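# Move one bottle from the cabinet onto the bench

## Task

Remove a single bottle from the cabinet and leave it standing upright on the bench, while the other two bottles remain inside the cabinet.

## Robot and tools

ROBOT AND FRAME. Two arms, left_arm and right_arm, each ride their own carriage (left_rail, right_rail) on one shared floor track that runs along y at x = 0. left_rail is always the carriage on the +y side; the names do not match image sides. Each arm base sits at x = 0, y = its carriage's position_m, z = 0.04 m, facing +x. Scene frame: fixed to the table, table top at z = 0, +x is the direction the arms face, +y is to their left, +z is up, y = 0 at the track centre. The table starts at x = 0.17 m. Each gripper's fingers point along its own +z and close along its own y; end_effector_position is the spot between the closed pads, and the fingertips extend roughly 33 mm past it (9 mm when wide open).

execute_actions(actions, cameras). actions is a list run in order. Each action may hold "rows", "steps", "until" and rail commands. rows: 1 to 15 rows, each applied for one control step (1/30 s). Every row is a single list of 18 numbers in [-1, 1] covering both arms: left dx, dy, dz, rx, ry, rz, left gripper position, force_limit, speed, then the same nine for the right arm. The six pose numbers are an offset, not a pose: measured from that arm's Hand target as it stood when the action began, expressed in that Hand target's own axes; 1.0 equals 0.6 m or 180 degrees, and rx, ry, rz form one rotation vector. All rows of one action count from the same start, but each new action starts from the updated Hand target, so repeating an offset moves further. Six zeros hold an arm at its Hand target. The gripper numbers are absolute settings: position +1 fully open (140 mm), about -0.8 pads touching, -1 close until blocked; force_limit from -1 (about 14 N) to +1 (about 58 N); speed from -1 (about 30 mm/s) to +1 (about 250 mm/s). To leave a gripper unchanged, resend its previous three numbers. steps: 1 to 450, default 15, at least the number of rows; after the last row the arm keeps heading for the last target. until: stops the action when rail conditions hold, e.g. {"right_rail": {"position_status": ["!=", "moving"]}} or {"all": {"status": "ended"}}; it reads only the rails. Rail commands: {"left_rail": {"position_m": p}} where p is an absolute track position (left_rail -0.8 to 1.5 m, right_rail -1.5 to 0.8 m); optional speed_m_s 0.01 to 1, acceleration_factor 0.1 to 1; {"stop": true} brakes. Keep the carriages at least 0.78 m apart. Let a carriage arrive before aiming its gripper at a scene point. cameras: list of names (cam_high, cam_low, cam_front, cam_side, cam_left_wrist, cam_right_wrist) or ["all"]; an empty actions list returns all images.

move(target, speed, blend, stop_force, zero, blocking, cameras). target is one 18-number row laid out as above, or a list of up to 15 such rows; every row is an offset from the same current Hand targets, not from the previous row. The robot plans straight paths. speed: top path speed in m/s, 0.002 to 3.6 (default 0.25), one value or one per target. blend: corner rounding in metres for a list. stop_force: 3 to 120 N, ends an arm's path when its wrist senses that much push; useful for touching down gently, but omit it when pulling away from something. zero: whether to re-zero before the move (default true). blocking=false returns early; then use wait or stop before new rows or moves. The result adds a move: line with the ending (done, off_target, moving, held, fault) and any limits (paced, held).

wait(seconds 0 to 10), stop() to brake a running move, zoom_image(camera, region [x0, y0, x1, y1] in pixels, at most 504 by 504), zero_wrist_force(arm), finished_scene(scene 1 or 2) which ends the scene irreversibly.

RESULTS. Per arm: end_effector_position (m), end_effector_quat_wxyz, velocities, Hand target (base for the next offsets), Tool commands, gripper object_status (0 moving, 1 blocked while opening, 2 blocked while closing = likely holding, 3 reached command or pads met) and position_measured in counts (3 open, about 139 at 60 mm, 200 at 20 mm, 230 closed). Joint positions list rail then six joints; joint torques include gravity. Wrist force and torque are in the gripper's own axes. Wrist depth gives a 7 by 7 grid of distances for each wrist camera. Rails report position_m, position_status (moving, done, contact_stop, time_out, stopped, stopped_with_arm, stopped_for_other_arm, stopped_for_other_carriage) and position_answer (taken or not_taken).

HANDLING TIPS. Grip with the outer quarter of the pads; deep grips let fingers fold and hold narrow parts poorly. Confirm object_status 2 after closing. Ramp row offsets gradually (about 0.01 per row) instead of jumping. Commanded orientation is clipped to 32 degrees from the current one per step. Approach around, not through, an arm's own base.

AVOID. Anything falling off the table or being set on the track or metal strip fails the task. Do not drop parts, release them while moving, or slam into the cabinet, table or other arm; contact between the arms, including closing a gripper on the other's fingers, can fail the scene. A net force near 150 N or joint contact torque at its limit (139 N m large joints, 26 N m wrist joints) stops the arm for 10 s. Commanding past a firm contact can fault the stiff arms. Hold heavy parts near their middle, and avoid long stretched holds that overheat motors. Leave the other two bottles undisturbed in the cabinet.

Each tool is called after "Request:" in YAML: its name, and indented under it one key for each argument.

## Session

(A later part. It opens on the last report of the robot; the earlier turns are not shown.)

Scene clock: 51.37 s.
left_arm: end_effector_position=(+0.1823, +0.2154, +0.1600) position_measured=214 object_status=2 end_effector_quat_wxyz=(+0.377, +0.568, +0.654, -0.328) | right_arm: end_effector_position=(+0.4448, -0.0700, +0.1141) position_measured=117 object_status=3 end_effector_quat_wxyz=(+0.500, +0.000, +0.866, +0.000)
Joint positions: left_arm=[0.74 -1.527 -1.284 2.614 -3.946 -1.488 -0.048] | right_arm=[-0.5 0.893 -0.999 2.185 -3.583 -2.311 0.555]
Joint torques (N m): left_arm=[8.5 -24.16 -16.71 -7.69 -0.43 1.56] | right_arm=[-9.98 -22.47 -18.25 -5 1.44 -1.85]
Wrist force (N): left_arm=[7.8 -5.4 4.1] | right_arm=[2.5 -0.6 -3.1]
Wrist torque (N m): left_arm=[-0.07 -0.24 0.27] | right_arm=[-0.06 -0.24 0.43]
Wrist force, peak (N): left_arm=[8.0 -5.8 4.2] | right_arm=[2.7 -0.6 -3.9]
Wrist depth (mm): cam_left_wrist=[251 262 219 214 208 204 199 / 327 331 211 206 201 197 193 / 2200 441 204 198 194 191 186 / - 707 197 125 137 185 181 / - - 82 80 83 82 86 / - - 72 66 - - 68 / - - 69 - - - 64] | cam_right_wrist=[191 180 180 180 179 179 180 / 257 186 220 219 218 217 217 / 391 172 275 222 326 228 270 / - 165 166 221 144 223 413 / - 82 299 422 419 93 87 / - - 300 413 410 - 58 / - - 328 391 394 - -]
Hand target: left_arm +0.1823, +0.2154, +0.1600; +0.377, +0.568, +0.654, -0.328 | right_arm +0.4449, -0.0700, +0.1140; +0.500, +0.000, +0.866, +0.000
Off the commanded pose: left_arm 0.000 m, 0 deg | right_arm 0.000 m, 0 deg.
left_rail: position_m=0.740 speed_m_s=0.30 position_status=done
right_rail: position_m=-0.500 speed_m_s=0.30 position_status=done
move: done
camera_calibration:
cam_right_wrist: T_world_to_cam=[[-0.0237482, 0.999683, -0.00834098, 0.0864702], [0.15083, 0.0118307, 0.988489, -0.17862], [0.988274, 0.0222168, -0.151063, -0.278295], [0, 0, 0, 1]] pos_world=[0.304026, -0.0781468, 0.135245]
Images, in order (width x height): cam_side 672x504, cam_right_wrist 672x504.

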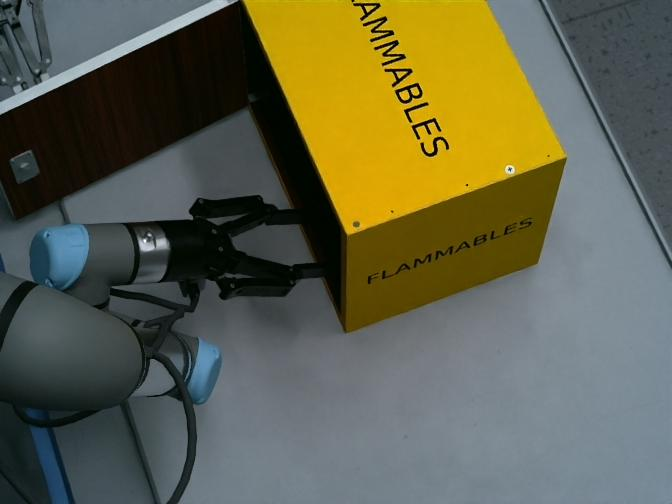

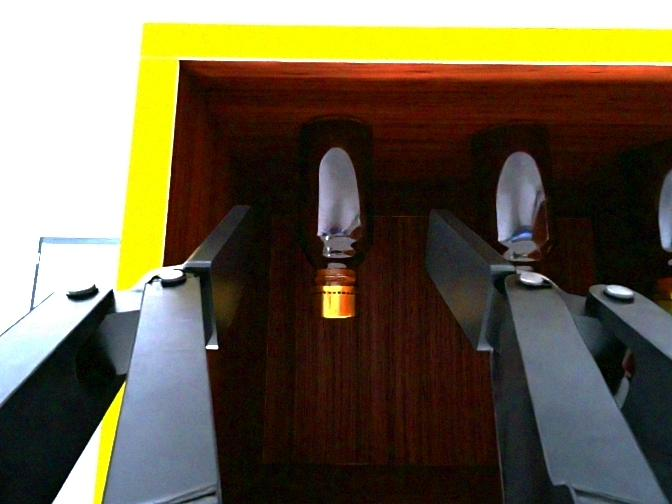

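Request:
move:
  target: [0, 0, 0, 0, 0, 0, -1, 0.0, -1, 0.0015, 0.0008, 0.1308, 0, 0, 0, 0.1, 1, 1]
  speed: 0.06
  stop_force: 10
  cameras: ["cam_right_wrist"]

Request:
zoom_image:
  camera: "cam_right_wrist"
  region: [180, 100, 500, 450]

Scene clock: 54.27 s.
left_arm: end_effector_position=(+0.1823, +0.2154, +0.1600) position_measured=214 object_status=2 end_effector_quat_wxyz=(+0.377, +0.568, +0.654, -0.328) | right_arm: end_effector_position=(+0.5124, -0.0695, +0.0740) position_measured=117 object_status=3 end_effector_quat_wxyz=(+0.500, +0.000, +0.866, +0.000)
Joint positions: left_arm=[0.74 -1.527 -1.284 2.614 -3.946 -1.488 -0.048] | right_arm=[-0.5 0.784 -0.849 2.076 -3.684 -2.229 0.463]
Joint torques (N m): left_arm=[7.19 -23.9 -15.84 -7.59 -0.3 1.57] | right_arm=[-10.44 -26.92 -17.4 -5 1.66 -1.72]
Wrist force (N): left_arm=[7.8 -5.5 4.0] | right_arm=[2.8 -0.6 -3.3]
Wrist torque (N m): left_arm=[-0.08 -0.25 0.27] | right_arm=[-0.06 -0.30 0.42]
Wrist force, peak (N): left_arm=[8.0 -5.7 4.2] | right_arm=[2.5 -0.8 -4.0]
Wrist depth (mm): cam_left_wrist=[251 264 219 214 208 204 199 / 324 331 211 206 201 197 193 / 2241 442 204 198 195 190 186 / - 713 197 150 150 185 181 / - - 82 80 89 82 86 / - - 72 66 - - 68 / - - 69 - - - 64] | cam_right_wrist=[- 108 107 107 107 108 108 / 106 134 144 144 142 142 141 / 112 144 201 150 195 178 155 / - 135 138 146 144 162 151 / - 82 291 146 354 93 87 / - - 294 147 350 - 58 / - - 337 338 339 - -]
Hand target: left_arm +0.1823, +0.2154, +0.1600; +0.377, +0.568, +0.654, -0.328 | right_arm +0.5124, -0.0695, +0.0740; +0.500, +0.000, +0.866, +0.000
Off the commanded pose: left_arm 0.000 m, 0 deg | right_arm 0.000 m, 0 deg.
left_rail: position_m=0.740 speed_m_s=0.30 position_status=done
right_rail: position_m=-0.500 speed_m_s=0.30 position_status=done
move: done
camera_calibration:
cam_right_wrist: T_world_to_cam=[[-0.023846, 0.999681, -0.00832372, 0.0873756], [0.150732, 0.0118262, 0.988504, -0.149147], [0.988287, 0.0223172, -0.150965, -0.351175], [0, 0, 0, 1]] pos_world=[0.371626, -0.0777467, 0.0951447]
Images, in order (width x height): cam_right_wrist 672x504.

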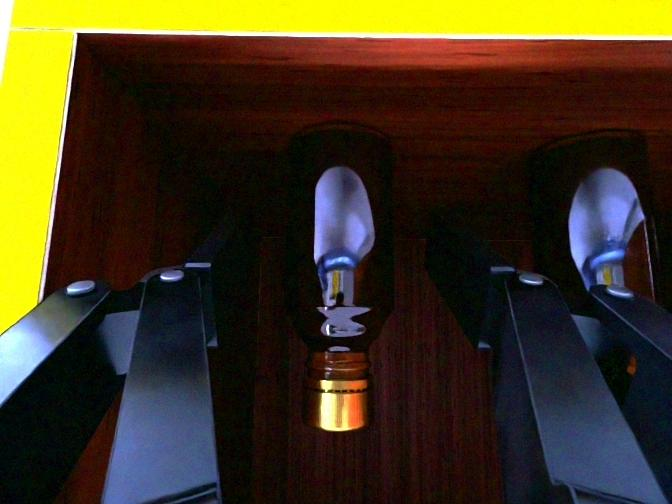

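Scaled by 1.440 from the camera's 672x504 image, which has a finer 960x720 frame.

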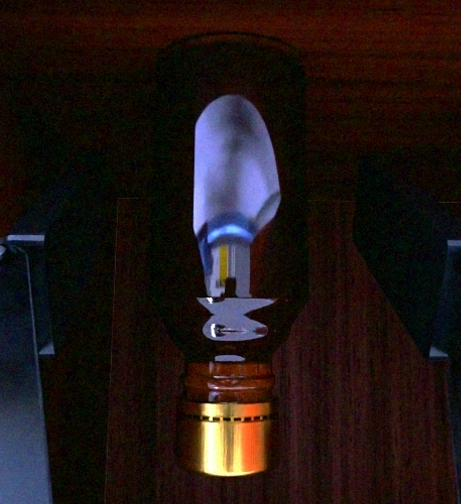

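Request:
execute_actions:
  actions:
    - {"rows": [[0,0,0,0,0,0,-1,0.0,-1,0,0,0,0,0,0,-1,-0.1,-1]], "steps": 90}

Request:
move:
  target: [0, 0, 0, 0, 0, 0, -1, 0.0, -1, -0.0433, 0, -0.025, 0, 0, 0, -1, -0.1, -1]
  speed: 0.04
  cameras: ["cam_right_wrist", "cam_front"]

Scene clock: 57.63 s.
left_arm: end_effector_position=(+0.1823, +0.2154, +0.1600) position_measured=214 object_status=2 end_effector_quat_wxyz=(+0.377, +0.568, +0.654, -0.328) | right_arm: end_effector_position=(+0.5124, -0.0695, +0.0740) position_measured=162 object_status=2 end_effector_quat_wxyz=(+0.500, +0.000, +0.866, +0.000)
Joint positions: left_arm=[0.74 -1.527 -1.284 2.614 -3.946 -1.488 -0.048] | right_arm=[-0.5 0.784 -0.849 2.076 -3.684 -2.229 0.463]
Joint torques (N m): left_arm=[8.88 -22.86 -16.81 -7.28 -0.15 1.37] | right_arm=[-1.66 -27.01 -13.76 -2.05 1.56 -1.75]
Wrist force (N): left_arm=[7.8 -5.5 4.1] | right_arm=[0.8 -1.0 -5.8]
Wrist torque (N m): left_arm=[-0.09 -0.27 0.26] | right_arm=[-0.08 -0.21 0.45]
Wrist force, peak (N): left_arm=[7.9 -5.8 4.3] | right_arm=[1.2 -1.2 -6.1]
Wrist depth (mm): cam_left_wrist=[251 266 219 214 208 204 199 / 325 331 211 206 202 197 193 / 2558 442 204 198 194 190 186 / - 726 198 150 150 185 181 / - 2674 82 80 89 82 86 / - - 72 66 - - 68 / - - 69 - - - 64] | cam_right_wrist=[- 108 107 107 107 107 108 / 106 134 144 143 143 142 141 / 112 144 202 150 196 178 155 / 113 145 123 146 148 169 150 / - - 89 146 125 91 145 / - - 62 146 - 63 71 / - - - 339 - - -]
Hand target: left_arm +0.1823, +0.2154, +0.1600; +0.377, +0.568, +0.654, -0.328 | right_arm +0.5124, -0.0695, +0.0740; +0.500, +0.000, +0.866, +0.000
Off the commanded pose: left_arm 0.000 m, 0 deg | right_arm 0.000 m, 0 deg.
left_rail: position_m=0.740 speed_m_s=0.30 position_status=done
right_rail: position_m=-0.500 speed_m_s=0.30 position_status=done

Scene clock: 58.90 s.
left_arm: end_effector_position=(+0.1823, +0.2154, +0.1600) position_measured=214 object_status=2 end_effector_quat_wxyz=(+0.377, +0.568, +0.654, -0.328) | right_arm: end_effector_position=(+0.5124, -0.0695, +0.1039) position_measured=162 object_status=2 end_effector_quat_wxyz=(+0.500, +0.000, +0.866, +0.000)
Joint positions: left_arm=[0.74 -1.527 -1.284 2.614 -3.946 -1.488 -0.048] | right_arm=[-0.5 0.784 -0.924 2.083 -3.617 -2.229 0.463]
Joint torques (N m): left_arm=[9.31 -24.05 -15.68 -7.47 0 1.38] | right_arm=[-2.59 -54.64 -4.23 -2.47 -2.53 1.74]
Wrist force (N): left_arm=[8.0 -5.3 4.1] | right_arm=[4.9 -0.5 -2.0]
Wrist torque (N m): left_arm=[-0.04 -0.28 0.27] | right_arm=[-0.04 -0.19 0.40]
Wrist force, peak (N): left_arm=[8.0 -5.6 4.3] | right_arm=[5.8 -0.6 -1.6]
Wrist depth (mm): cam_left_wrist=[251 258 220 214 209 204 199 / 310 330 211 207 201 197 193 / 2241 442 204 198 195 191 186 / - 203 198 149 150 185 181 / - - 82 80 89 82 86 / - - 72 63 - - 68 / - - 69 - - - 64] | cam_right_wrist=[- 142 149 149 148 148 147 / 106 144 201 186 199 174 160 / 112 144 251 151 271 182 155 / 112 144 123 146 148 366 155 / - - 89 145 125 90 155 / - - 62 146 - 63 71 / - - - 339 - - -]
Hand target: left_arm +0.1823, +0.2154, +0.1600; +0.377, +0.568, +0.654, -0.328 | right_arm +0.5124, -0.0695, +0.1040; +0.500, +0.000, +0.866, +0.000
Off the commanded pose: left_arm 0.000 m, 0 deg | right_arm 0.000 m, 0 deg.
left_rail: position_m=0.740 speed_m_s=0.30 position_status=done
right_rail: position_m=-0.500 speed_m_s=0.30 position_status=done
move: done
camera_calibration:
cam_right_wrist: T_world_to_cam=[[-0.0238466, 0.999681, -0.0083272, 0.0876252], [0.150731, 0.0118297, 0.988504, -0.178703], [0.988287, 0.0223173, -0.150965, -0.346661], [0, 0, 0, 1]] pos_world=[0.371626, -0.0777467, 0.125045]
Images, in order (width x height): cam_front 672x504, cam_right_wrist 672x504.

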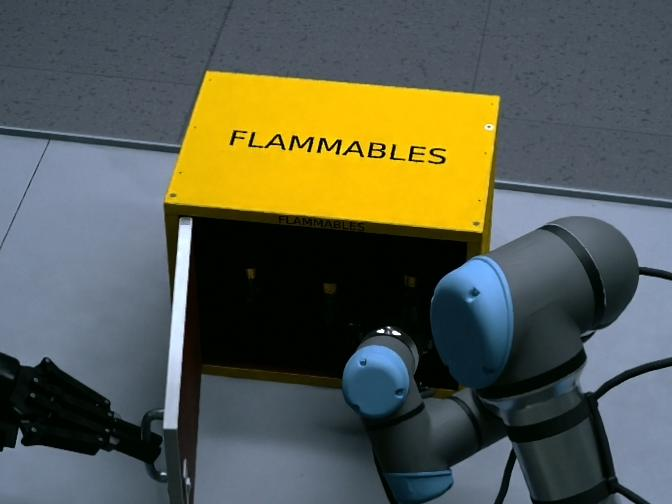

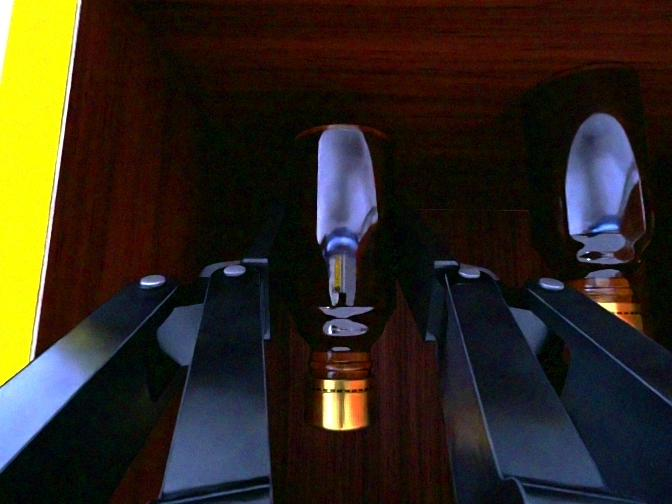

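Request:
move:
  target: [0, 0, 0, 0, 0, 0, -1, 0.0, -1, 0.1378, 0, -0.3053, 0, 0, 0, -1, -0.1, -1]
  speed: 0.08
  cameras: ["cam_right_wrist", "cam_front", "cam_side"]

Scene clock: 62.30 s.
left_arm: end_effector_position=(+0.1823, +0.2154, +0.1600) position_measured=214 object_status=2 end_effector_quat_wxyz=(+0.377, +0.568, +0.654, -0.328) | right_arm: end_effector_position=(+0.3125, -0.0695, +0.1240) position_measured=162 object_status=2 end_effector_quat_wxyz=(+0.500, +0.000, +0.866, +0.000)
Joint positions: left_arm=[0.74 -1.527 -1.284 2.614 -3.946 -1.488 -0.048] | right_arm=[-0.5 1.158 -1.127 2.313 -3.365 -2.487 0.851]
Joint torques (N m): left_arm=[7.97 -24.63 -15.93 -7.34 -0.09 1.28] | right_arm=[8.18 -45.43 -3.11 -2.09 -4.87 1.78]
Wrist force (N): left_arm=[7.9 -5.6 4.2] | right_arm=[5.1 -0.7 -2.1]
Wrist torque (N m): left_arm=[-0.09 -0.27 0.27] | right_arm=[-0.08 -0.24 0.20]
Wrist force, peak (N): left_arm=[8.1 -5.7 4.3] | right_arm=[5.6 -0.7 -2.3]
Wrist depth (mm): cam_left_wrist=[251 259 219 214 208 203 200 / 330 330 211 206 202 197 193 / 2377 446 204 198 194 191 186 / - 715 197 149 150 185 181 / - - 82 80 89 82 86 / - - 72 66 - - 68 / - - 69 - - - 64] | cam_right_wrist=[206 205 204 202 201 202 201 / 276 272 274 254 271 268 253 / 421 419 312 151 323 356 355 / - 621 111 146 148 512 387 / - - 83 146 125 90 340 / - - 62 145 - 63 71 / - - - 363 - - -]
Hand target: left_arm +0.1823, +0.2154, +0.1600; +0.377, +0.568, +0.654, -0.328 | right_arm +0.3124, -0.0695, +0.1240; +0.500, +0.000, +0.866, +0.000
Off the commanded pose: left_arm 0.000 m, 0 deg | right_arm 0.000 m, 0 deg.
left_rail: position_m=0.740 speed_m_s=0.30 position_status=done
right_rail: position_m=-0.500 speed_m_s=0.30 position_status=done
move: done
camera_calibration:
cam_right_wrist: T_world_to_cam=[[-0.0238466, 0.999681, -0.0083272, 0.0830256], [0.150731, 0.0118297, 0.988504, -0.168441], [0.988287, 0.0223173, -0.150965, -0.146068], [0, 0, 0, 1]] pos_world=[0.171726, -0.0777467, 0.145145]
Images, in order (width x height): cam_front 672x504, cam_side 672x504, cam_right_wrist 672x504.

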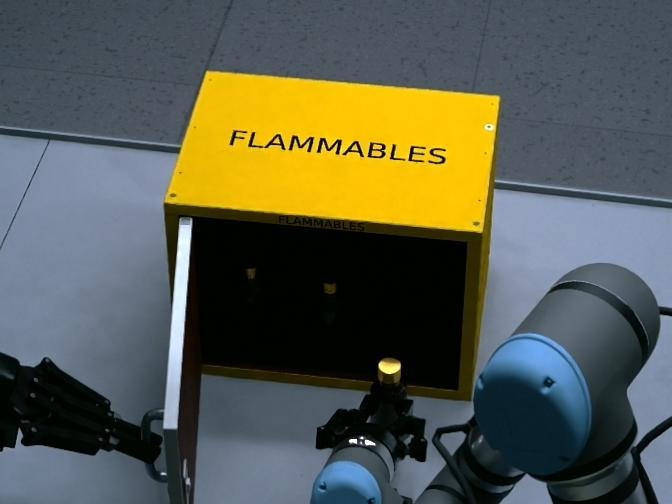

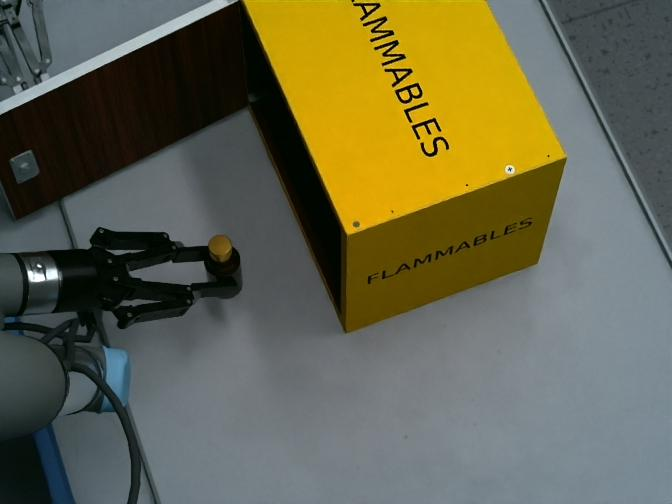

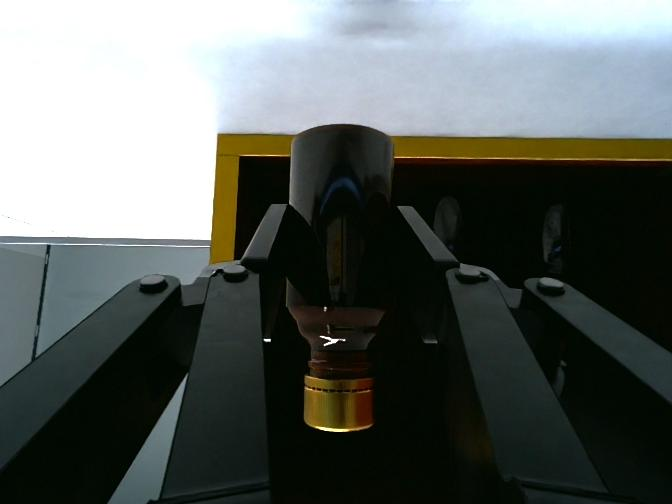

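Request:
execute_actions:
  actions:
    - {"right_rail": {"position_m": -0.825, "speed_m_s": 0.2, "acceleration_factor": 0.3}, "steps": 150, "until": {"right_rail": {"position_status": ["!=", "moving"]}}}
  cameras: ["cam_right_wrist", "cam_side"]

Request:
move:
  target: [0, 0, 0, 0, 0, 0, -1, 0.0, -1, 0.0722, 0, 0.0417, 0, 0, 0, -1, -0.1, -1]
  speed: 0.06

Request:
zero_wrist_force:
  arm: "right_arm"

Request:
move:
  target: [0, 0, 0, 0, 0, 0, -1, 0.0, -1, 0.0577, 0, 0.0333, 0, 0, 0, -1, -0.1, -1]
  speed: 0.008
  stop_force: 3
  cameras: ["cam_right_wrist"]

Scene clock: 65.53 s.
left_arm: end_effector_position=(+0.1823, +0.2154, +0.1600) position_measured=214 object_status=2 end_effector_quat_wxyz=(+0.377, +0.568, +0.654, -0.328) | right_arm: end_effector_position=(+0.3124, -0.3945, +0.1240) position_measured=162 object_status=2 end_effector_quat_wxyz=(+0.500, +0.000, +0.866, +0.000)
Joint positions: left_arm=[0.74 -1.527 -1.284 2.614 -3.946 -1.488 -0.048] | right_arm=[-0.825 1.158 -1.127 2.313 -3.364 -2.487 0.852]
Joint torques (N m): left_arm=[8.45 -23.95 -16.3 -7.45 0.11 1.11] | right_arm=[6.14 -42.68 -16.29 -2.64 -4.11 1.69]
Wrist force (N): left_arm=[7.9 -5.4 4.2] | right_arm=[5.3 -0.6 -1.9]
Wrist torque (N m): left_arm=[-0.04 -0.27 0.27] | right_arm=[-0.06 -0.31 0.20]
Wrist force, peak (N): left_arm=[8.1 -5.7 4.3] | right_arm=[5.3 -1.3 -2.0]
Wrist depth (mm): cam_left_wrist=[250 263 219 214 208 204 200 / 325 331 211 207 202 197 192 / 2426 442 204 197 194 191 187 / - 3180 196 150 138 184 180 / - - 82 80 89 82 86 / - - 72 66 - - 68 / - - 69 - - - 64] | cam_right_wrist=[206 205 203 203 202 201 200 / 277 275 273 254 270 269 268 / 421 419 372 151 377 381 328 / - - 111 146 148 461 326 / - - 83 146 125 90 299 / - - 62 145 - 63 71 / - - - - - - -]
Hand target: left_arm +0.1823, +0.2154, +0.1600; +0.377, +0.568, +0.654, -0.328 | right_arm +0.3124, -0.3945, +0.1240; +0.500, +0.000, +0.866, +0.000
Tool commands: left_gripper/position=-1.0 left_gripper/force_limit=+0.0 left_gripper/speed=-1.0 right_gripper/position=-1.0 right_gripper/force_limit=-0.1 right_gripper/speed=-1.0
Off the commanded pose: left_arm 0.000 m, 0 deg | right_arm 0.000 m, 0 deg.
left_rail: position_m=0.740 speed_m_s=0.30 position_status=done
right_rail: position_m=-0.825 speed_m_s=0.20 position_status=done
camera_calibration:
cam_right_wrist: T_world_to_cam=[[-0.023846, 0.999681, -0.00832372, 0.407919], [0.150732, 0.0118262, 0.988504, -0.164583], [0.988287, 0.0223172, -0.150965, -0.138716], [0, 0, 0, 1]] pos_world=[0.171626, -0.402747, 0.145145]
Images, in order (width x height): cam_side 672x504, cam_right_wrist 672x504.

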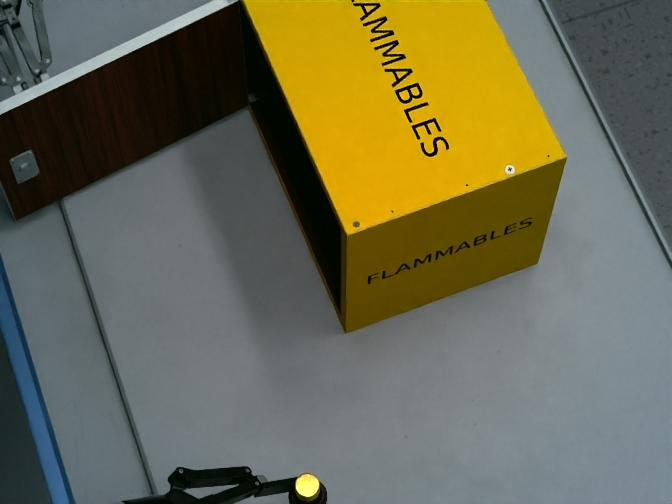

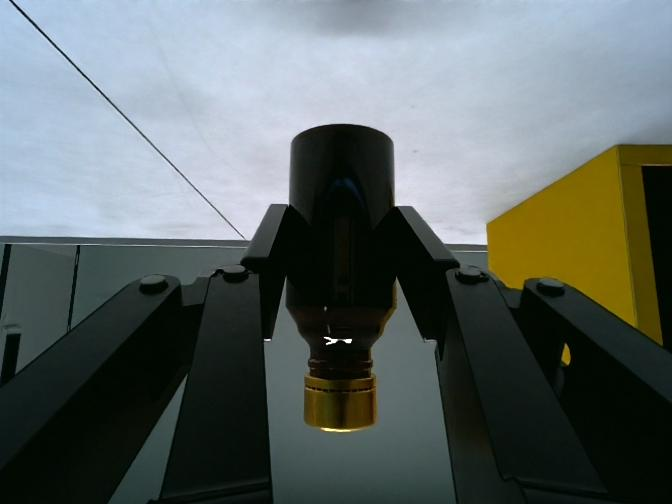

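Scene clock: 67.00 s.
left_arm: end_effector_position=(+0.1823, +0.2154, +0.1600) position_measured=214 object_status=2 end_effector_quat_wxyz=(+0.377, +0.568, +0.654, -0.328) | right_arm: end_effector_position=(+0.3124, -0.3945, +0.0740) position_measured=162 object_status=2 end_effector_quat_wxyz=(+0.500, +0.000, +0.866, +0.000)
Joint positions: left_arm=[0.74 -1.527 -1.284 2.614 -3.946 -1.488 -0.048] | right_arm=[-0.825 1.158 -0.975 2.311 -3.514 -2.487 0.852]
Joint torques (N m): left_arm=[7.63 -24.13 -15.59 -7.39 -0.14 1.05] | right_arm=[-6.3 -21.88 -15.8 -5.23 -2.73 -1.73]
Wrist force (N): left_arm=[7.4 -5.4 4.3] | right_arm=[5.4 -0.6 -1.9]
Wrist torque (N m): left_arm=[-0.05 -0.18 0.27] | right_arm=[-0.06 -0.31 0.42]
Wrist force, peak (N): left_arm=[8.0 -5.6 4.3] | right_arm=[5.8 -0.5 -1.8]
Wrist depth (mm): cam_left_wrist=[251 279 219 213 208 204 199 / 329 330 211 206 201 196 193 / 2377 441 203 198 195 191 187 / 3224 2737 197 141 137 184 181 / 2644 2705 82 80 89 82 86 / - - 72 67 - - 68 / - - 69 - - - 64] | cam_right_wrist=[142 134 133 133 132 132 132 / 181 180 178 166 177 176 175 / 276 274 272 151 242 265 264 / 478 470 114 146 148 405 327 / - - 83 146 125 90 300 / - - 62 145 - 63 71 / - - - - - - -]
Hand target: left_arm +0.1823, +0.2154, +0.1600; +0.377, +0.568, +0.654, -0.328 | right_arm +0.3124, -0.3945, +0.0740; +0.500, +0.000, +0.866, +0.000
Off the commanded pose: left_arm 0.000 m, 0 deg | right_arm 0.000 m, 0 deg.
left_rail: position_m=0.740 speed_m_s=0.30 position_status=done
right_rail: position_m=-0.825 speed_m_s=0.20 position_status=done
move: done

Wrist force sensor zeroed.

Scene clock: 70.47 s.
left_arm: end_effector_position=(+0.1823, +0.2154, +0.1600) position_measured=214 object_status=2 end_effector_quat_wxyz=(+0.377, +0.568, +0.654, -0.328) | right_arm: end_effector_position=(+0.3124, -0.3945, +0.0556) position_measured=162 object_status=2 end_effector_quat_wxyz=(+0.500, +0.000, +0.866, +0.000)
Joint positions: left_arm=[0.74 -1.527 -1.284 2.614 -3.946 -1.488 -0.048] | right_arm=[-0.825 1.158 -0.918 2.305 -3.565 -2.487 0.852]
Joint torques (N m): left_arm=[9.16 -23.46 -15.36 -7.3 -0.27 1.46] | right_arm=[-5.57 -49.7 1.44 -2.27 -0.32 1.19]
Wrist force (N, zeroed by zero_wrist_force on right_arm): left_arm=[7.7 -5.8 4.3] | right_arm=[-0.3 -0.2 0.2]
Wrist torque (N m, zeroed by zero_wrist_force on right_arm): left_arm=[-0.14 -0.24 0.26] | right_arm=[-0.03 0.08 0.00]
Wrist force, peak (N, zeroed by zero_wrist_force on right_arm): left_arm=[7.9 -5.8 4.3] | right_arm=[-7.2 -1.0 -4.6]
Wrist depth (mm): cam_left_wrist=[251 272 219 214 209 204 199 / 311 330 211 206 201 197 193 / 2101 440 204 197 195 191 186 / 2870 - 197 140 137 184 181 / - - 82 80 89 82 86 / - - 72 66 - - 68 / - - 69 - - - 64] | cam_right_wrist=[108 108 108 107 112 106 106 / 146 145 144 143 142 142 141 / 224 222 219 150 196 214 212 / 383 383 114 146 148 381 325 / - - 83 146 125 90 299 / - - 62 146 - 63 71 / - - - - - - -]
Hand target: left_arm +0.1823, +0.2154, +0.1600; +0.377, +0.568, +0.654, -0.328 | right_arm +0.3124, -0.3945, +0.0556; +0.500, +0.000, +0.866, +0.000 (not the last commanded pose)
Off the commanded pose: left_arm 0.000 m, 0 deg | right_arm 0.022 m, 0 deg.
left_rail: position_m=0.740 speed_m_s=0.30 position_status=done
right_rail: position_m=-0.825 speed_m_s=0.20 position_status=done
move: contact (right_arm)
camera_calibration:
cam_right_wrist: T_world_to_cam=[[-0.0237484, 0.999683, -0.00834176, 0.407336], [0.15083, 0.0118315, 0.988489, -0.0970813], [0.988274, 0.0222168, -0.151063, -0.149058], [0, 0, 0, 1]] pos_world=[0.171626, -0.402747, 0.0768445]
Images, in order (width x height): cam_right_wrist 672x504.

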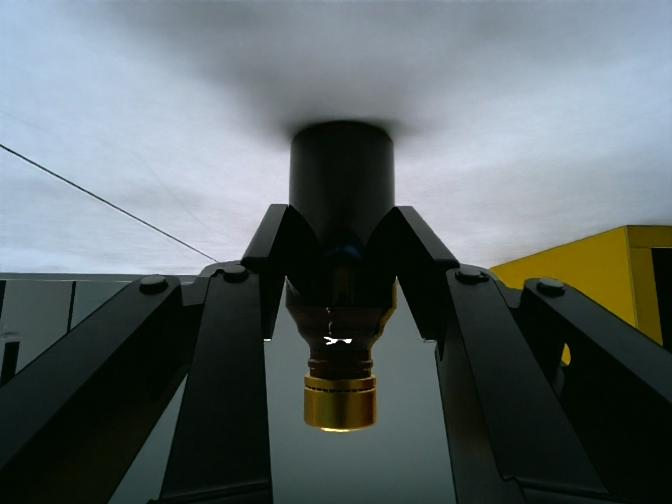

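Request:
execute_actions:
  actions:
    - {"rows": [[0,0,0,0,0,0,-1,0.0,-1,0.00029,0,0.00017,0,0,0,-1,-0.1,-1]], "steps": 20}

Scene clock: 71.43 s.
left_arm: end_effector_position=(+0.1823, +0.2154, +0.1600) position_measured=214 object_status=2 end_effector_quat_wxyz=(+0.377, +0.568, +0.654, -0.328) | right_arm: end_effector_position=(+0.3124, -0.3945, +0.0554) position_measured=162 object_status=2 end_effector_quat_wxyz=(+0.500, +0.000, +0.866, +0.000)
Joint positions: left_arm=[0.74 -1.527 -1.284 2.614 -3.946 -1.488 -0.048] | right_arm=[-0.825 1.158 -0.917 2.305 -3.566 -2.487 0.852]
Joint torques (N m): left_arm=[9.39 -25.72 -15.59 -6.89 -0.1 1.32] | right_arm=[-6.64 -18.8 -10.9 -3.85 -2.01 1.12]
Wrist force (N, zeroed by zero_wrist_force on right_arm): left_arm=[7.7 -5.4 4.0] | right_arm=[-6.1 -0.4 -4.6]
Wrist torque (N m, zeroed by zero_wrist_force on right_arm): left_arm=[-0.07 -0.25 0.26] | right_arm=[-0.14 0.07 0.10]
Wrist force, peak (N, zeroed by zero_wrist_force on right_arm): left_arm=[7.9 -5.6 4.3] | right_arm=[-6.3 -0.4 -4.4]
Wrist depth (mm): cam_left_wrist=[251 258 219 214 208 204 199 / 330 330 211 207 201 197 192 / 2307 476 204 198 194 190 186 / 2802 - 197 150 150 184 181 / - - 82 80 89 82 86 / - - 72 66 - - 68 / - - 69 - - - 64] | cam_right_wrist=[108 108 107 107 112 106 106 / 146 145 144 143 142 141 141 / 223 221 219 151 196 194 213 / 390 381 114 146 148 384 313 / - - 83 145 125 90 299 / - - 62 145 - 63 71 / - - - - - - -]
Hand target: left_arm +0.1823, +0.2154, +0.1600; +0.377, +0.568, +0.654, -0.328 | right_arm +0.3124, -0.3945, +0.0554; +0.500, +0.000, +0.866, +0.000
Off the commanded pose: left_arm 0.000 m, 0 deg | right_arm 0.000 m, 0 deg.
left_rail: position_m=0.740 speed_m_s=0.30 position_status=done
right_rail: position_m=-0.825 speed_m_s=0.20 position_status=done

Bottle is supported by the bench. Now release and back off.

Request:
execute_actions:
  actions:
    - {"rows": [[0,0,0,0,0,0,-1,0.0,-1,0,0,0,0,0,0,0.1,-0.1,-1]], "steps": 75}
  cameras: ["cam_right_wrist"]

Request:
move:
  target: [0, 0, 0, 0, 0, 0, -1, 0.0, -1, 0, 0, -0.22, 0, 0, 0, 0.1, -0.1, -1]
  speed: 0.1
  cameras: ["cam_right_wrist", "cam_front", "cam_high"]

Scene clock: 74.40 s.
left_arm: end_effector_position=(+0.1823, +0.2154, +0.1600) position_measured=214 object_status=2 end_effector_quat_wxyz=(+0.377, +0.568, +0.654, -0.328) | right_arm: end_effector_position=(+0.3124, -0.3945, +0.0554) position_measured=117 object_status=3 end_effector_quat_wxyz=(+0.500, +0.000, +0.866, +0.000)
Joint positions: left_arm=[0.74 -1.527 -1.284 2.614 -3.946 -1.488 -0.048] | right_arm=[-0.825 1.158 -0.917 2.305 -3.566 -2.487 0.852]
Joint torques (N m): left_arm=[8.51 -23.94 -17.14 -7.07 0.31 1.49] | right_arm=[-7.89 -45.77 -12.06 -1.87 -4.15 0.08]
Wrist force (N, zeroed by zero_wrist_force on right_arm): left_arm=[7.8 -5.3 4.3] | right_arm=[-2.9 0.1 -1.2]
Wrist torque (N m, zeroed by zero_wrist_force on right_arm): left_arm=[-0.02 -0.25 0.27] | right_arm=[0.04 0.08 0.00]
Wrist force, peak (N, zeroed by zero_wrist_force on right_arm): left_arm=[7.9 -5.8 4.4] | right_arm=[-6.5 -0.4 -4.7]
Wrist depth (mm): cam_left_wrist=[250 258 219 213 209 204 199 / 328 330 212 206 202 197 192 / 2330 480 204 197 195 191 186 / - 204 196 149 150 184 181 / - - 82 80 89 82 86 / - - 72 66 - - 68 / - - 69 - - - 64] | cam_right_wrist=[108 108 107 106 112 106 106 / 145 144 143 143 142 142 141 / 222 222 217 151 195 215 212 / 471 322 138 146 144 310 314 / - 82 120 146 130 93 87 / - - - 146 - - 58 / - - - - - - -]
Hand target: left_arm +0.1823, +0.2154, +0.1600; +0.377, +0.568, +0.654, -0.328 | right_arm +0.3124, -0.3945, +0.0554; +0.500, +0.000, +0.866, +0.000
Off the commanded pose: left_arm 0.000 m, 0 deg | right_arm 0.000 m, 0 deg.
left_rail: position_m=0.740 speed_m_s=0.30 position_status=done
right_rail: position_m=-0.825 speed_m_s=0.20 position_status=done
camera_calibration:
cam_right_wrist: T_world_to_cam=[[-0.0237646, 0.999682, -0.00844036, 0.407343], [0.150827, 0.0119313, 0.988488, -0.096744], [0.988275, 0.022218, -0.151062, -0.149103], [0, 0, 0, 1]] pos_world=[0.171626, -0.402747, 0.0765446]
Images, in order (width x height): cam_right_wrist 672x504.

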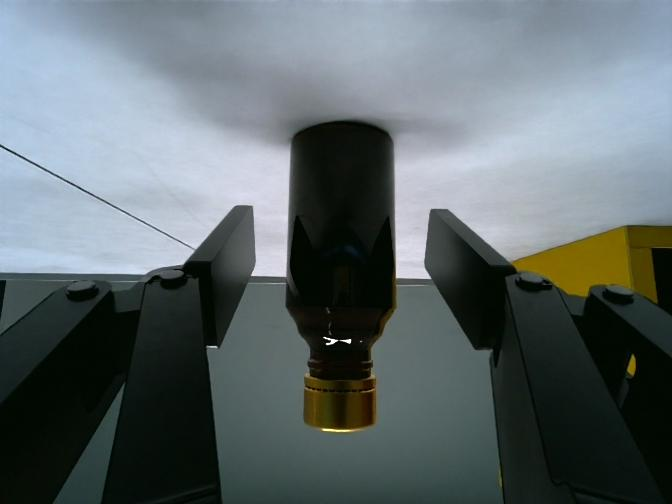

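Scene clock: 76.60 s.
left_arm: end_effector_position=(+0.1823, +0.2154, +0.1600) position_measured=214 object_status=2 end_effector_quat_wxyz=(+0.377, +0.568, +0.654, -0.328) | right_arm: end_effector_position=(+0.1981, -0.3945, +0.1214) position_measured=117 object_status=3 end_effector_quat_wxyz=(+0.500, +0.000, +0.866, +0.000)
Joint positions: left_arm=[0.74 -1.527 -1.284 2.614 -3.946 -1.488 -0.048] | right_arm=[-0.825 1.424 -1.229 2.333 -2.923 -2.6 1.284]
Joint torques (N m): left_arm=[8.4 -23.83 -16.88 -7.05 -0.09 1.08] | right_arm=[8.41 -42.39 -19.43 -1.75 -4.72 1.83]
Wrist force (N, zeroed by zero_wrist_force on right_arm): left_arm=[7.3 -5.5 4.1] | right_arm=[-2.7 0.0 -1.2]
Wrist torque (N m, zeroed by zero_wrist_force on right_arm): left_arm=[-0.08 -0.16 0.26] | right_arm=[0.00 0.03 -0.23]
Wrist force, peak (N, zeroed by zero_wrist_force on right_arm): left_arm=[8.1 -5.6 4.3] | right_arm=[-3.0 -0.3 -1.9]
Wrist depth (mm): cam_left_wrist=[250 259 219 214 209 203 199 / 324 329 211 206 201 197 193 / 2285 477 204 198 195 190 187 / - 2906 196 149 150 184 181 / - - 82 80 89 82 86 / - - 72 67 - - 68 / - - 69 - - - 64] | cam_right_wrist=[203 201 201 199 198 198 197 / 272 270 269 267 266 266 264 / 373 413 372 273 360 396 396 / - - 138 272 143 461 667 / - 82 110 - - 93 87 / - - - - - - 58 / - - - - - - -]
Hand target: left_arm +0.1823, +0.2154, +0.1600; +0.377, +0.568, +0.654, -0.328 | right_arm +0.1981, -0.3945, +0.1214; +0.500, +0.000, +0.866, +0.000
Off the commanded pose: left_arm 0.000 m, 0 deg | right_arm 0.000 m, 0 deg.
left_rail: position_m=0.740 speed_m_s=0.30 position_status=done
right_rail: position_m=-0.825 speed_m_s=0.20 position_status=done
move: done
camera_calibration:
cam_right_wrist: T_world_to_cam=[[-0.0239446, 0.999679, -0.00830746, 0.405175], [0.15073, 0.0118249, 0.988504, -0.144883], [0.988285, 0.0224171, -0.150965, -0.026092], [0, 0, 0, 1]] pos_world=[0.0573264, -0.402747, 0.142645]
Images, in order (width x height): cam_high 672x504, cam_front 672x504, cam_right_wrist 672x504.

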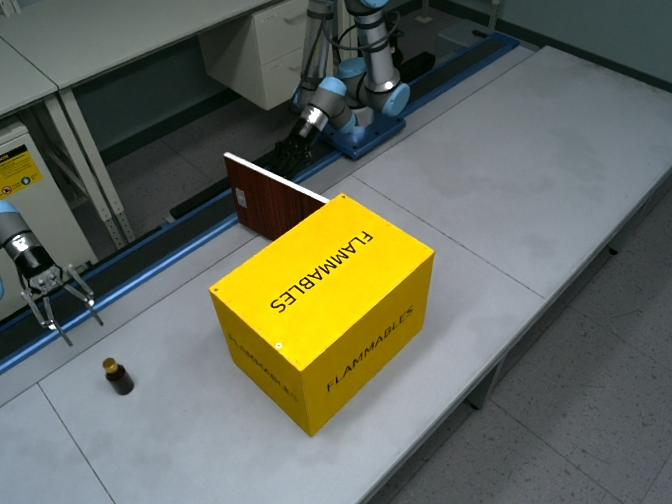

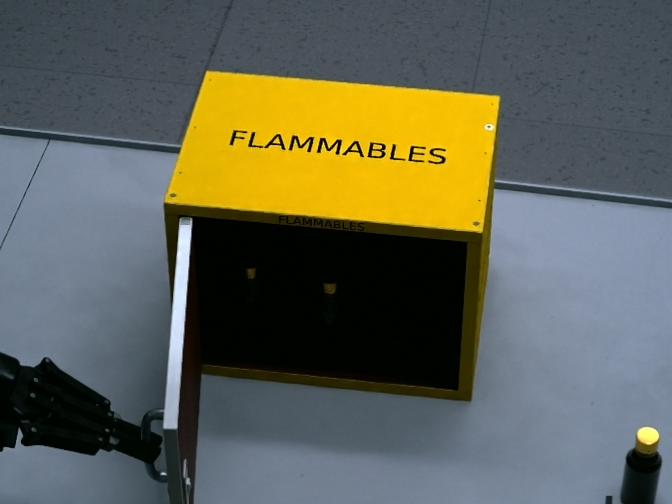

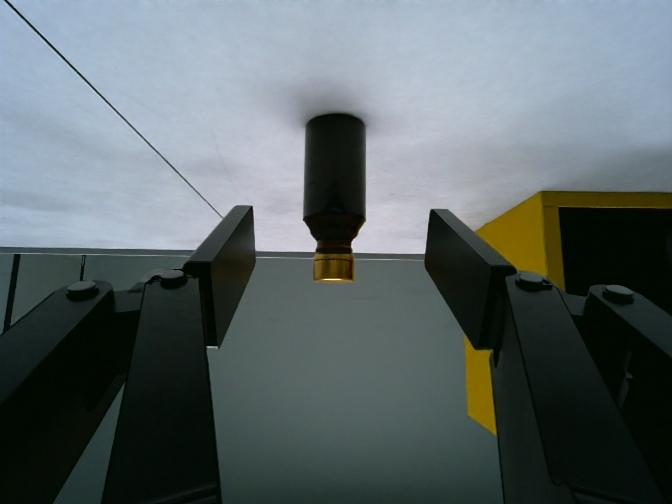

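Request:
move:
  target:
    - [-0.01978, -0.00358, 0.0339, -0.02406, 0, -0.01389, -1, 0.0, -1, 0, 0, 0, 0, 0, 0, 0.1, -0.1, -1]
    - [-0.03967, -0.00368, 0.06805, -0.04811, 0, -0.02778, -1, 0.0, -1, 0, 0, 0, 0, 0, 0, 0.1, -0.1, -1]
    - [-0.05952, -0.0003, 0.10208, -0.07217, 0, -0.04167, -1, 0.0, -1, 0, 0, 0, 0, 0, 0, 0.1, -0.1, -1]
    - [-0.07913, 0.00643, 0.13572, -0.09623, 0, -0.05556, -1, 0.0, -1, 0, 0, 0, 0, 0, 0, 0.1, -0.1, -1]
    - [-0.09842, 0.01653, 0.16878, -0.12028, 0, -0.06944, -1, 0.0, -1, 0, 0, 0, 0, 0, 0, 0.1, -0.1, -1]
  speed: 0.05
  blend: 0.003

Scene clock: 82.43 s.
left_arm: end_effector_position=(+0.2084, +0.1008, +0.1605) position_measured=214 object_status=2 end_effector_quat_wxyz=(+0.439, +0.413, +0.761, -0.239) | right_arm: end_effector_position=(+0.1981, -0.3945, +0.1214) position_measured=117 object_status=3 end_effector_quat_wxyz=(+0.500, +0.000, +0.866, +0.000)
Joint positions: left_arm=[0.74 -1.747 -1.165 2.298 -3.605 -0.938 -0.438] | right_arm=[-0.825 1.425 -1.229 2.333 -2.922 -2.6 1.284]
Joint torques (N m): left_arm=[-12.27 -35.65 -31.35 -7.16 4.01 -1.11] | right_arm=[8.42 -41.88 -19.77 -1.61 -4.72 1.82]
Wrist force (N, zeroed by zero_wrist_force on right_arm): left_arm=[15.5 5.0 5.8] | right_arm=[-2.9 -0.1 -1.1]
Wrist torque (N m, zeroed by zero_wrist_force on right_arm): left_arm=[-0.14 -0.16 0.25] | right_arm=[-0.04 0.09 -0.23]
Wrist force, peak (N, zeroed by zero_wrist_force on right_arm): left_arm=[17.0 -2.3 5.8] | right_arm=[-3.1 0.1 -1.5]
Wrist depth (mm): cam_left_wrist=[280 282 218 214 209 204 200 / 368 371 210 206 201 197 193 / 522 501 204 197 195 191 187 / 777 847 196 150 137 184 181 / 469 473 82 80 89 82 86 / - - 72 63 - - 68 / - - 69 - - - 64] | cam_right_wrist=[203 201 201 199 198 198 198 / 272 271 268 266 265 264 264 / 417 410 405 272 400 419 431 / 728 581 139 269 143 425 580 / - 82 140 - - 93 87 / - - - - - - 58 / - - - 4003 - - -]
Hand target: left_arm +0.2084, +0.1007, +0.1605; +0.439, +0.413, +0.761, -0.239 | right_arm +0.1981, -0.3945, +0.1214; +0.500, +0.000, +0.866, +0.000
Off the commanded pose: left_arm 0.000 m, 0 deg | right_arm 0.000 m, 0 deg.
left_rail: position_m=0.740 speed_m_s=0.30 position_status=done
right_rail: position_m=-0.825 speed_m_s=0.20 position_status=done
move: done

Request:
move:
  target:
    - [-0.01983, -0.00353, 0.034, -0.02406, 0, -0.01389, -1, 0.0, -1, 0, 0, 0, 0, 0, 0, 0.1, -0.1, -1]
    - [-0.03975, -0.0036, 0.06818, -0.04811, 0, -0.02778, -1, 0.0, -1, 0, 0, 0, 0, 0, 0, 0.1, -0.1, -1]
    - [-0.0596, -0.0002, 0.10223, -0.07217, 0, -0.04167, -1, 0.0, -1, 0, 0, 0, 0, 0, 0, 0.1, -0.1, -1]
    - [-0.07922, 0.00668, 0.13587, -0.09623, 0, -0.05556, -1, 0.0, -1, 0, 0, 0, 0, 0, 0, 0.1, -0.1, -1]
    - [-0.09847, 0.01673, 0.16887, -0.12028, 0, -0.06944, -1, 0.0, -1, 0, 0, 0, 0, 0, 0, 0.1, -0.1, -1]
  speed: 0.05
  blend: 0.003

Scene clock: 88.03 s.
left_arm: end_effector_position=(+0.2807, +0.0079, +0.1610) position_measured=214 object_status=2 end_effector_quat_wxyz=(+0.481, +0.239, +0.832, -0.138) | right_arm: end_effector_position=(+0.1981, -0.3945, +0.1214) position_measured=117 object_status=3 end_effector_quat_wxyz=(+0.500, +0.000, +0.866, +0.000)
Joint positions: left_arm=[0.74 -1.71 -0.978 1.833 -3.04 -0.659 -0.842] | right_arm=[-0.825 1.425 -1.229 2.333 -2.922 -2.6 1.284]
Joint torques (N m): left_arm=[1.4 -47.81 -40.55 -6.17 5.46 -0.66] | right_arm=[8.25 -41.85 -19.57 -1.7 -4.55 1.72]
Wrist force (N, zeroed by zero_wrist_force on right_arm): left_arm=[14.7 8.5 5.8] | right_arm=[-3.0 0.1 -1.0]
Wrist torque (N m, zeroed by zero_wrist_force on right_arm): left_arm=[-0.11 -0.04 0.13] | right_arm=[0.02 0.10 -0.23]
Wrist force, peak (N, zeroed by zero_wrist_force on right_arm): left_arm=[17.1 3.9 6.6] | right_arm=[-3.2 -0.1 -1.3]
Wrist depth (mm): cam_left_wrist=[259 259 219 214 209 204 200 / 340 342 210 207 202 198 193 / 420 497 203 197 194 191 187 / 419 674 196 150 137 185 181 / - - 82 80 89 82 86 / - - 72 63 - - 68 / - - 69 - - - 64] | cam_right_wrist=[203 201 201 199 199 198 198 / 272 270 270 266 267 264 264 / 337 411 371 274 400 403 396 / 711 113 139 274 144 458 680 / - 82 3931 3088 - 93 87 / - - 4239 - - - 58 / - - - - - - -]
Hand target: left_arm +0.2807, +0.0078, +0.1610; +0.481, +0.239, +0.833, -0.138 | right_arm +0.1981, -0.3945, +0.1214; +0.500, +0.000, +0.866, +0.000
Off the commanded pose: left_arm 0.000 m, 0 deg | right_arm 0.000 m, 0 deg.
left_rail: position_m=0.740 speed_m_s=0.30 position_status=done
right_rail: position_m=-0.825 speed_m_s=0.20 position_status=done
move: done

Request:
move:
  target:
    - [-0.01972, -0.00342, 0.03415, -0.02406, 0, -0.01389, -1, 0.0, -1, 0, 0, 0, 0, 0, 0, 0.1, -0.1, -1]
    - [-0.03948, -0.00355, 0.06838, -0.04811, 0, -0.02778, -1, 0.0, -1, 0, 0, 0, 0, 0, 0, 0.1, -0.1, -1]
    - [-0.0592, -0.00025, 0.10253, -0.07217, 0, -0.04167, -1, 0.0, -1, 0, 0, 0, 0, 0, 0, 0.1, -0.1, -1]
    - [-0.07863, 0.00665, 0.13619, -0.09623, 0, -0.05556, -1, 0.0, -1, 0, 0, 0, 0, 0, 0, 0.1, -0.1, -1]
    - [-0.09779, 0.01657, 0.16938, -0.12028, 0, -0.06944, -1, 0.0, -1, 0, 0, 0, 0, 0, 0, 0.1, -0.1, -1]
    - [-0.11348, 0.0276, 0.19654, -0.14048, 0, -0.08111, -1, 0.0, -1, 0, 0, 0, 0, 0, 0, 0.1, -0.1, -1]
  speed: 0.05
  blend: 0.003
  cameras: ["cam_front", "cam_side"]

Scene clock: 94.47 s.
left_arm: end_effector_position=(+0.4049, -0.0503, +0.1610) position_measured=214 object_status=2 end_effector_quat_wxyz=(+0.500, +0.021, +0.866, -0.012) | right_arm: end_effector_position=(+0.1981, -0.3945, +0.1214) position_measured=117 object_status=3 end_effector_quat_wxyz=(+0.500, +0.000, +0.866, +0.000)
Joint positions: left_arm=[0.74 -1.568 -0.702 1.149 -2.108 -0.526 -1.466] | right_arm=[-0.825 1.425 -1.229 2.333 -2.922 -2.6 1.284]
Joint torques (N m): left_arm=[2.59 -52.31 -33.82 -3 4.46 -0.82] | right_arm=[8.19 -41.75 -19.55 -1.65 -4.51 1.6]
Wrist force (N, zeroed by zero_wrist_force on right_arm): left_arm=[1.6 6.0 -1.0] | right_arm=[-2.9 0.2 -1.1]
Wrist torque (N m, zeroed by zero_wrist_force on right_arm): left_arm=[-0.07 -0.14 0.24] | right_arm=[0.05 0.07 -0.23]
Wrist force, peak (N, zeroed by zero_wrist_force on right_arm): left_arm=[14.8 9.7 6.1] | right_arm=[-3.3 0.2 -1.1]
Wrist depth (mm): cam_left_wrist=[258 260 218 213 209 204 200 / 341 324 211 206 201 198 193 / 495 457 203 197 195 191 188 / 735 220 195 150 150 185 181 / - - 82 80 89 82 86 / - - 72 63 - - 68 / - - 69 - - - 64] | cam_right_wrist=[203 202 201 200 199 199 198 / 273 270 270 268 264 263 263 / 415 412 371 272 406 398 394 / 625 - 139 272 143 424 403 / - 82 4239 - - 93 87 / - - 4600 - 4003 - 58 / - - 3664 3276 - - -]
Hand target: left_arm +0.4049, -0.0503, +0.1610; +0.500, +0.021, +0.866, -0.012 | right_arm +0.1981, -0.3945, +0.1214; +0.500, +0.000, +0.866, +0.000
Off the commanded pose: left_arm 0.000 m, 0 deg | right_arm 0.000 m, 0 deg.
left_rail: position_m=0.740 speed_m_s=0.30 position_status=done
right_rail: position_m=-0.825 speed_m_s=0.20 position_status=done
move: done
Images, in order (width x height): cam_front 672x504, cam_side 672x504.

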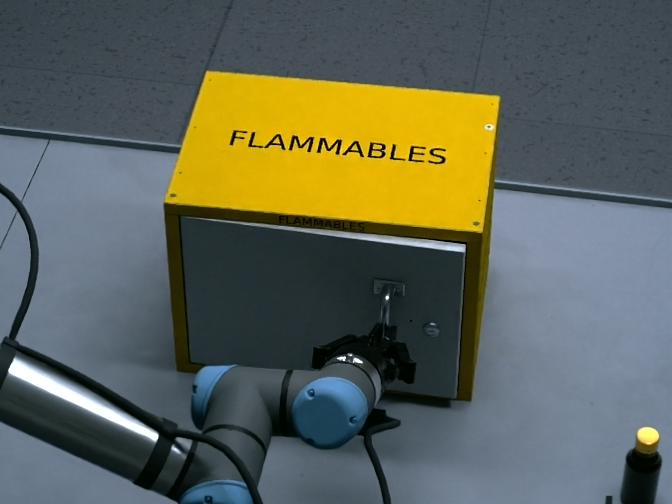

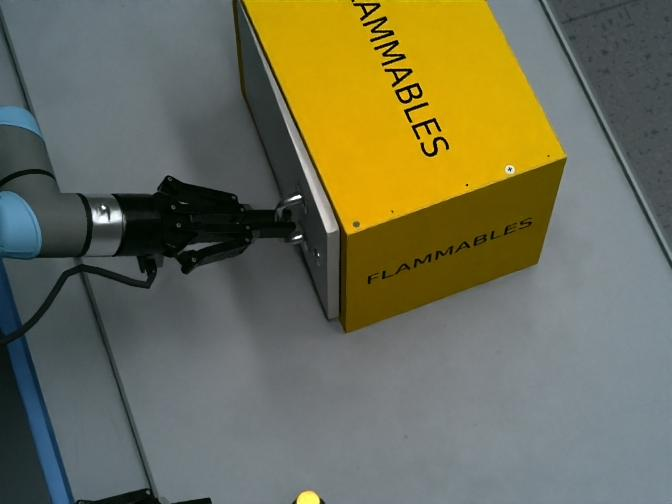

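Request:
move:
  target: [-0.01099, -0.00243, 0.01904, -0.01347, 0, -0.00778, -1, 0.0, -1, 0, 0, 0, 0, 0, 0, 0.1, -0.1, -1]
  speed: 0.015
  stop_force: 15
  cameras: ["cam_front", "cam_side", "cam_left_wrist"]

Scene clock: 97.43 s.
left_arm: end_effector_position=(+0.4180, -0.0524, +0.1610) position_measured=214 object_status=2 end_effector_quat_wxyz=(+0.500, +0.000, +0.866, +0.000) | right_arm: end_effector_position=(+0.1981, -0.3945, +0.1214) position_measured=117 object_status=3 end_effector_quat_wxyz=(+0.500, +0.000, +0.866, +0.000)
Joint positions: left_arm=[0.74 -1.551 -0.667 1.065 -2.003 -0.524 -1.532] | right_arm=[-0.825 1.425 -1.229 2.333 -2.922 -2.6 1.284]
Joint torques (N m): left_arm=[6.29 -53.63 -35.81 -3.3 4.66 -0.96] | right_arm=[7.7 -42.01 -19.58 -1.63 -4.58 1.55]
Wrist force (N, zeroed by zero_wrist_force on right_arm): left_arm=[2.4 11.0 -7.9] | right_arm=[-2.9 0.1 -1.3]
Wrist torque (N m, zeroed by zero_wrist_force on right_arm): left_arm=[-0.17 -0.11 0.20] | right_arm=[0.03 0.09 -0.23]
Wrist force, peak (N, zeroed by zero_wrist_force on right_arm): left_arm=[2.7 11.2 -7.7] | right_arm=[-3.1 0.0 -1.6]
Wrist depth (mm): cam_left_wrist=[272 237 218 213 209 204 200 / 338 304 211 206 202 198 193 / 498 208 203 197 195 191 186 / 4441 200 195 126 123 185 182 / - 194 82 80 89 82 86 / - - 72 66 - - 68 / - - 69 - - - 64] | cam_right_wrist=[202 201 200 200 199 199 198 / 272 272 270 266 265 263 263 / 418 413 373 273 362 400 397 / 718 580 138 271 144 425 420 / - 82 107 - - 93 87 / - - - 4600 - - 58 / - - - 2514 - - -]
Hand target: left_arm +0.4180, -0.0524, +0.1610; +0.500, +0.000, +0.866, +0.000 | right_arm +0.1981, -0.3945, +0.1214; +0.500, +0.000, +0.866, +0.000
Off the commanded pose: left_arm 0.000 m, 0 deg | right_arm 0.000 m, 0 deg.
left_rail: position_m=0.740 speed_m_s=0.30 position_status=done
right_rail: position_m=-0.825 speed_m_s=0.20 position_status=done
move: done
camera_calibration:
cam_left_wrist: T_world_to_cam=[[0.0592871, 0.998116, 0.015797, 0.043949], [0.175251, -0.0259862, 0.984181, -0.231716], [0.982737, -0.0555808, -0.176462, -0.240969], [0, 0, 0, 1]] pos_world=[0.274812, -0.0632809, 0.184834]
Images, in order (width x height): cam_front 672x504, cam_side 672x504, cam_left_wrist 672x504.

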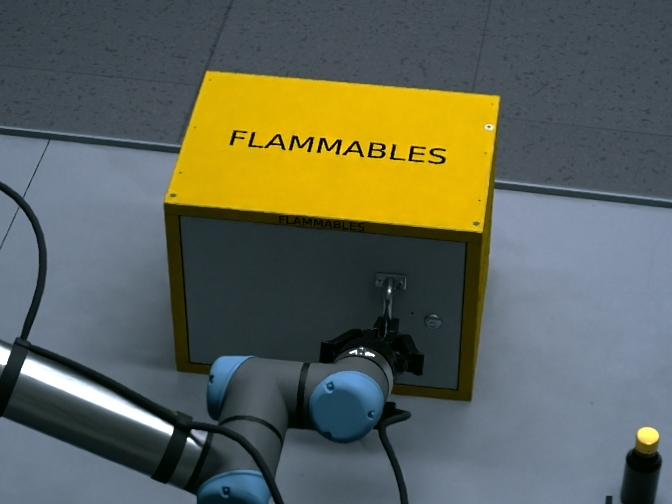

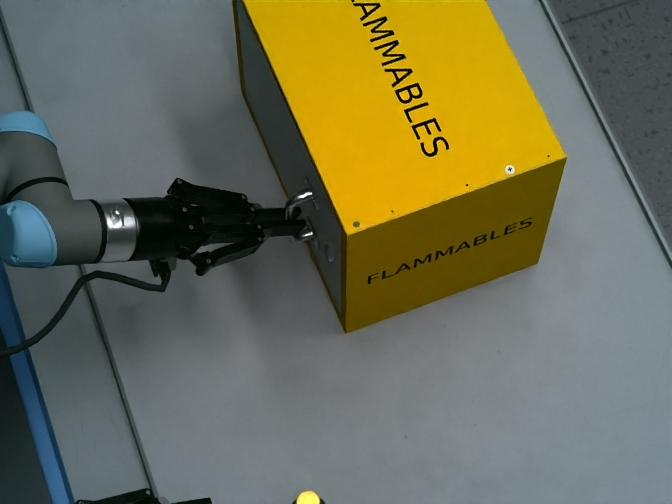

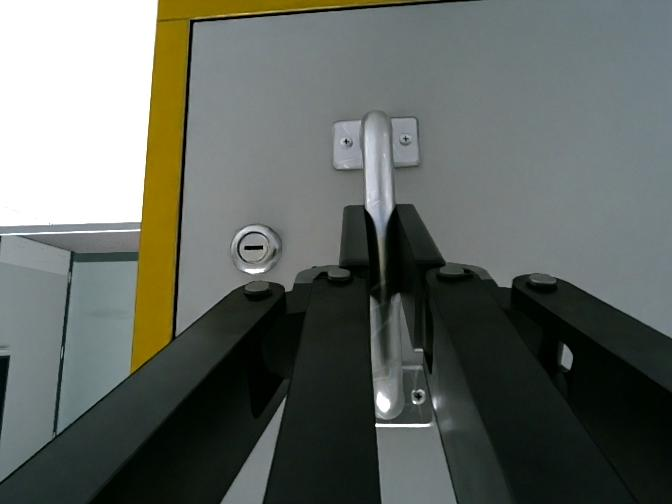

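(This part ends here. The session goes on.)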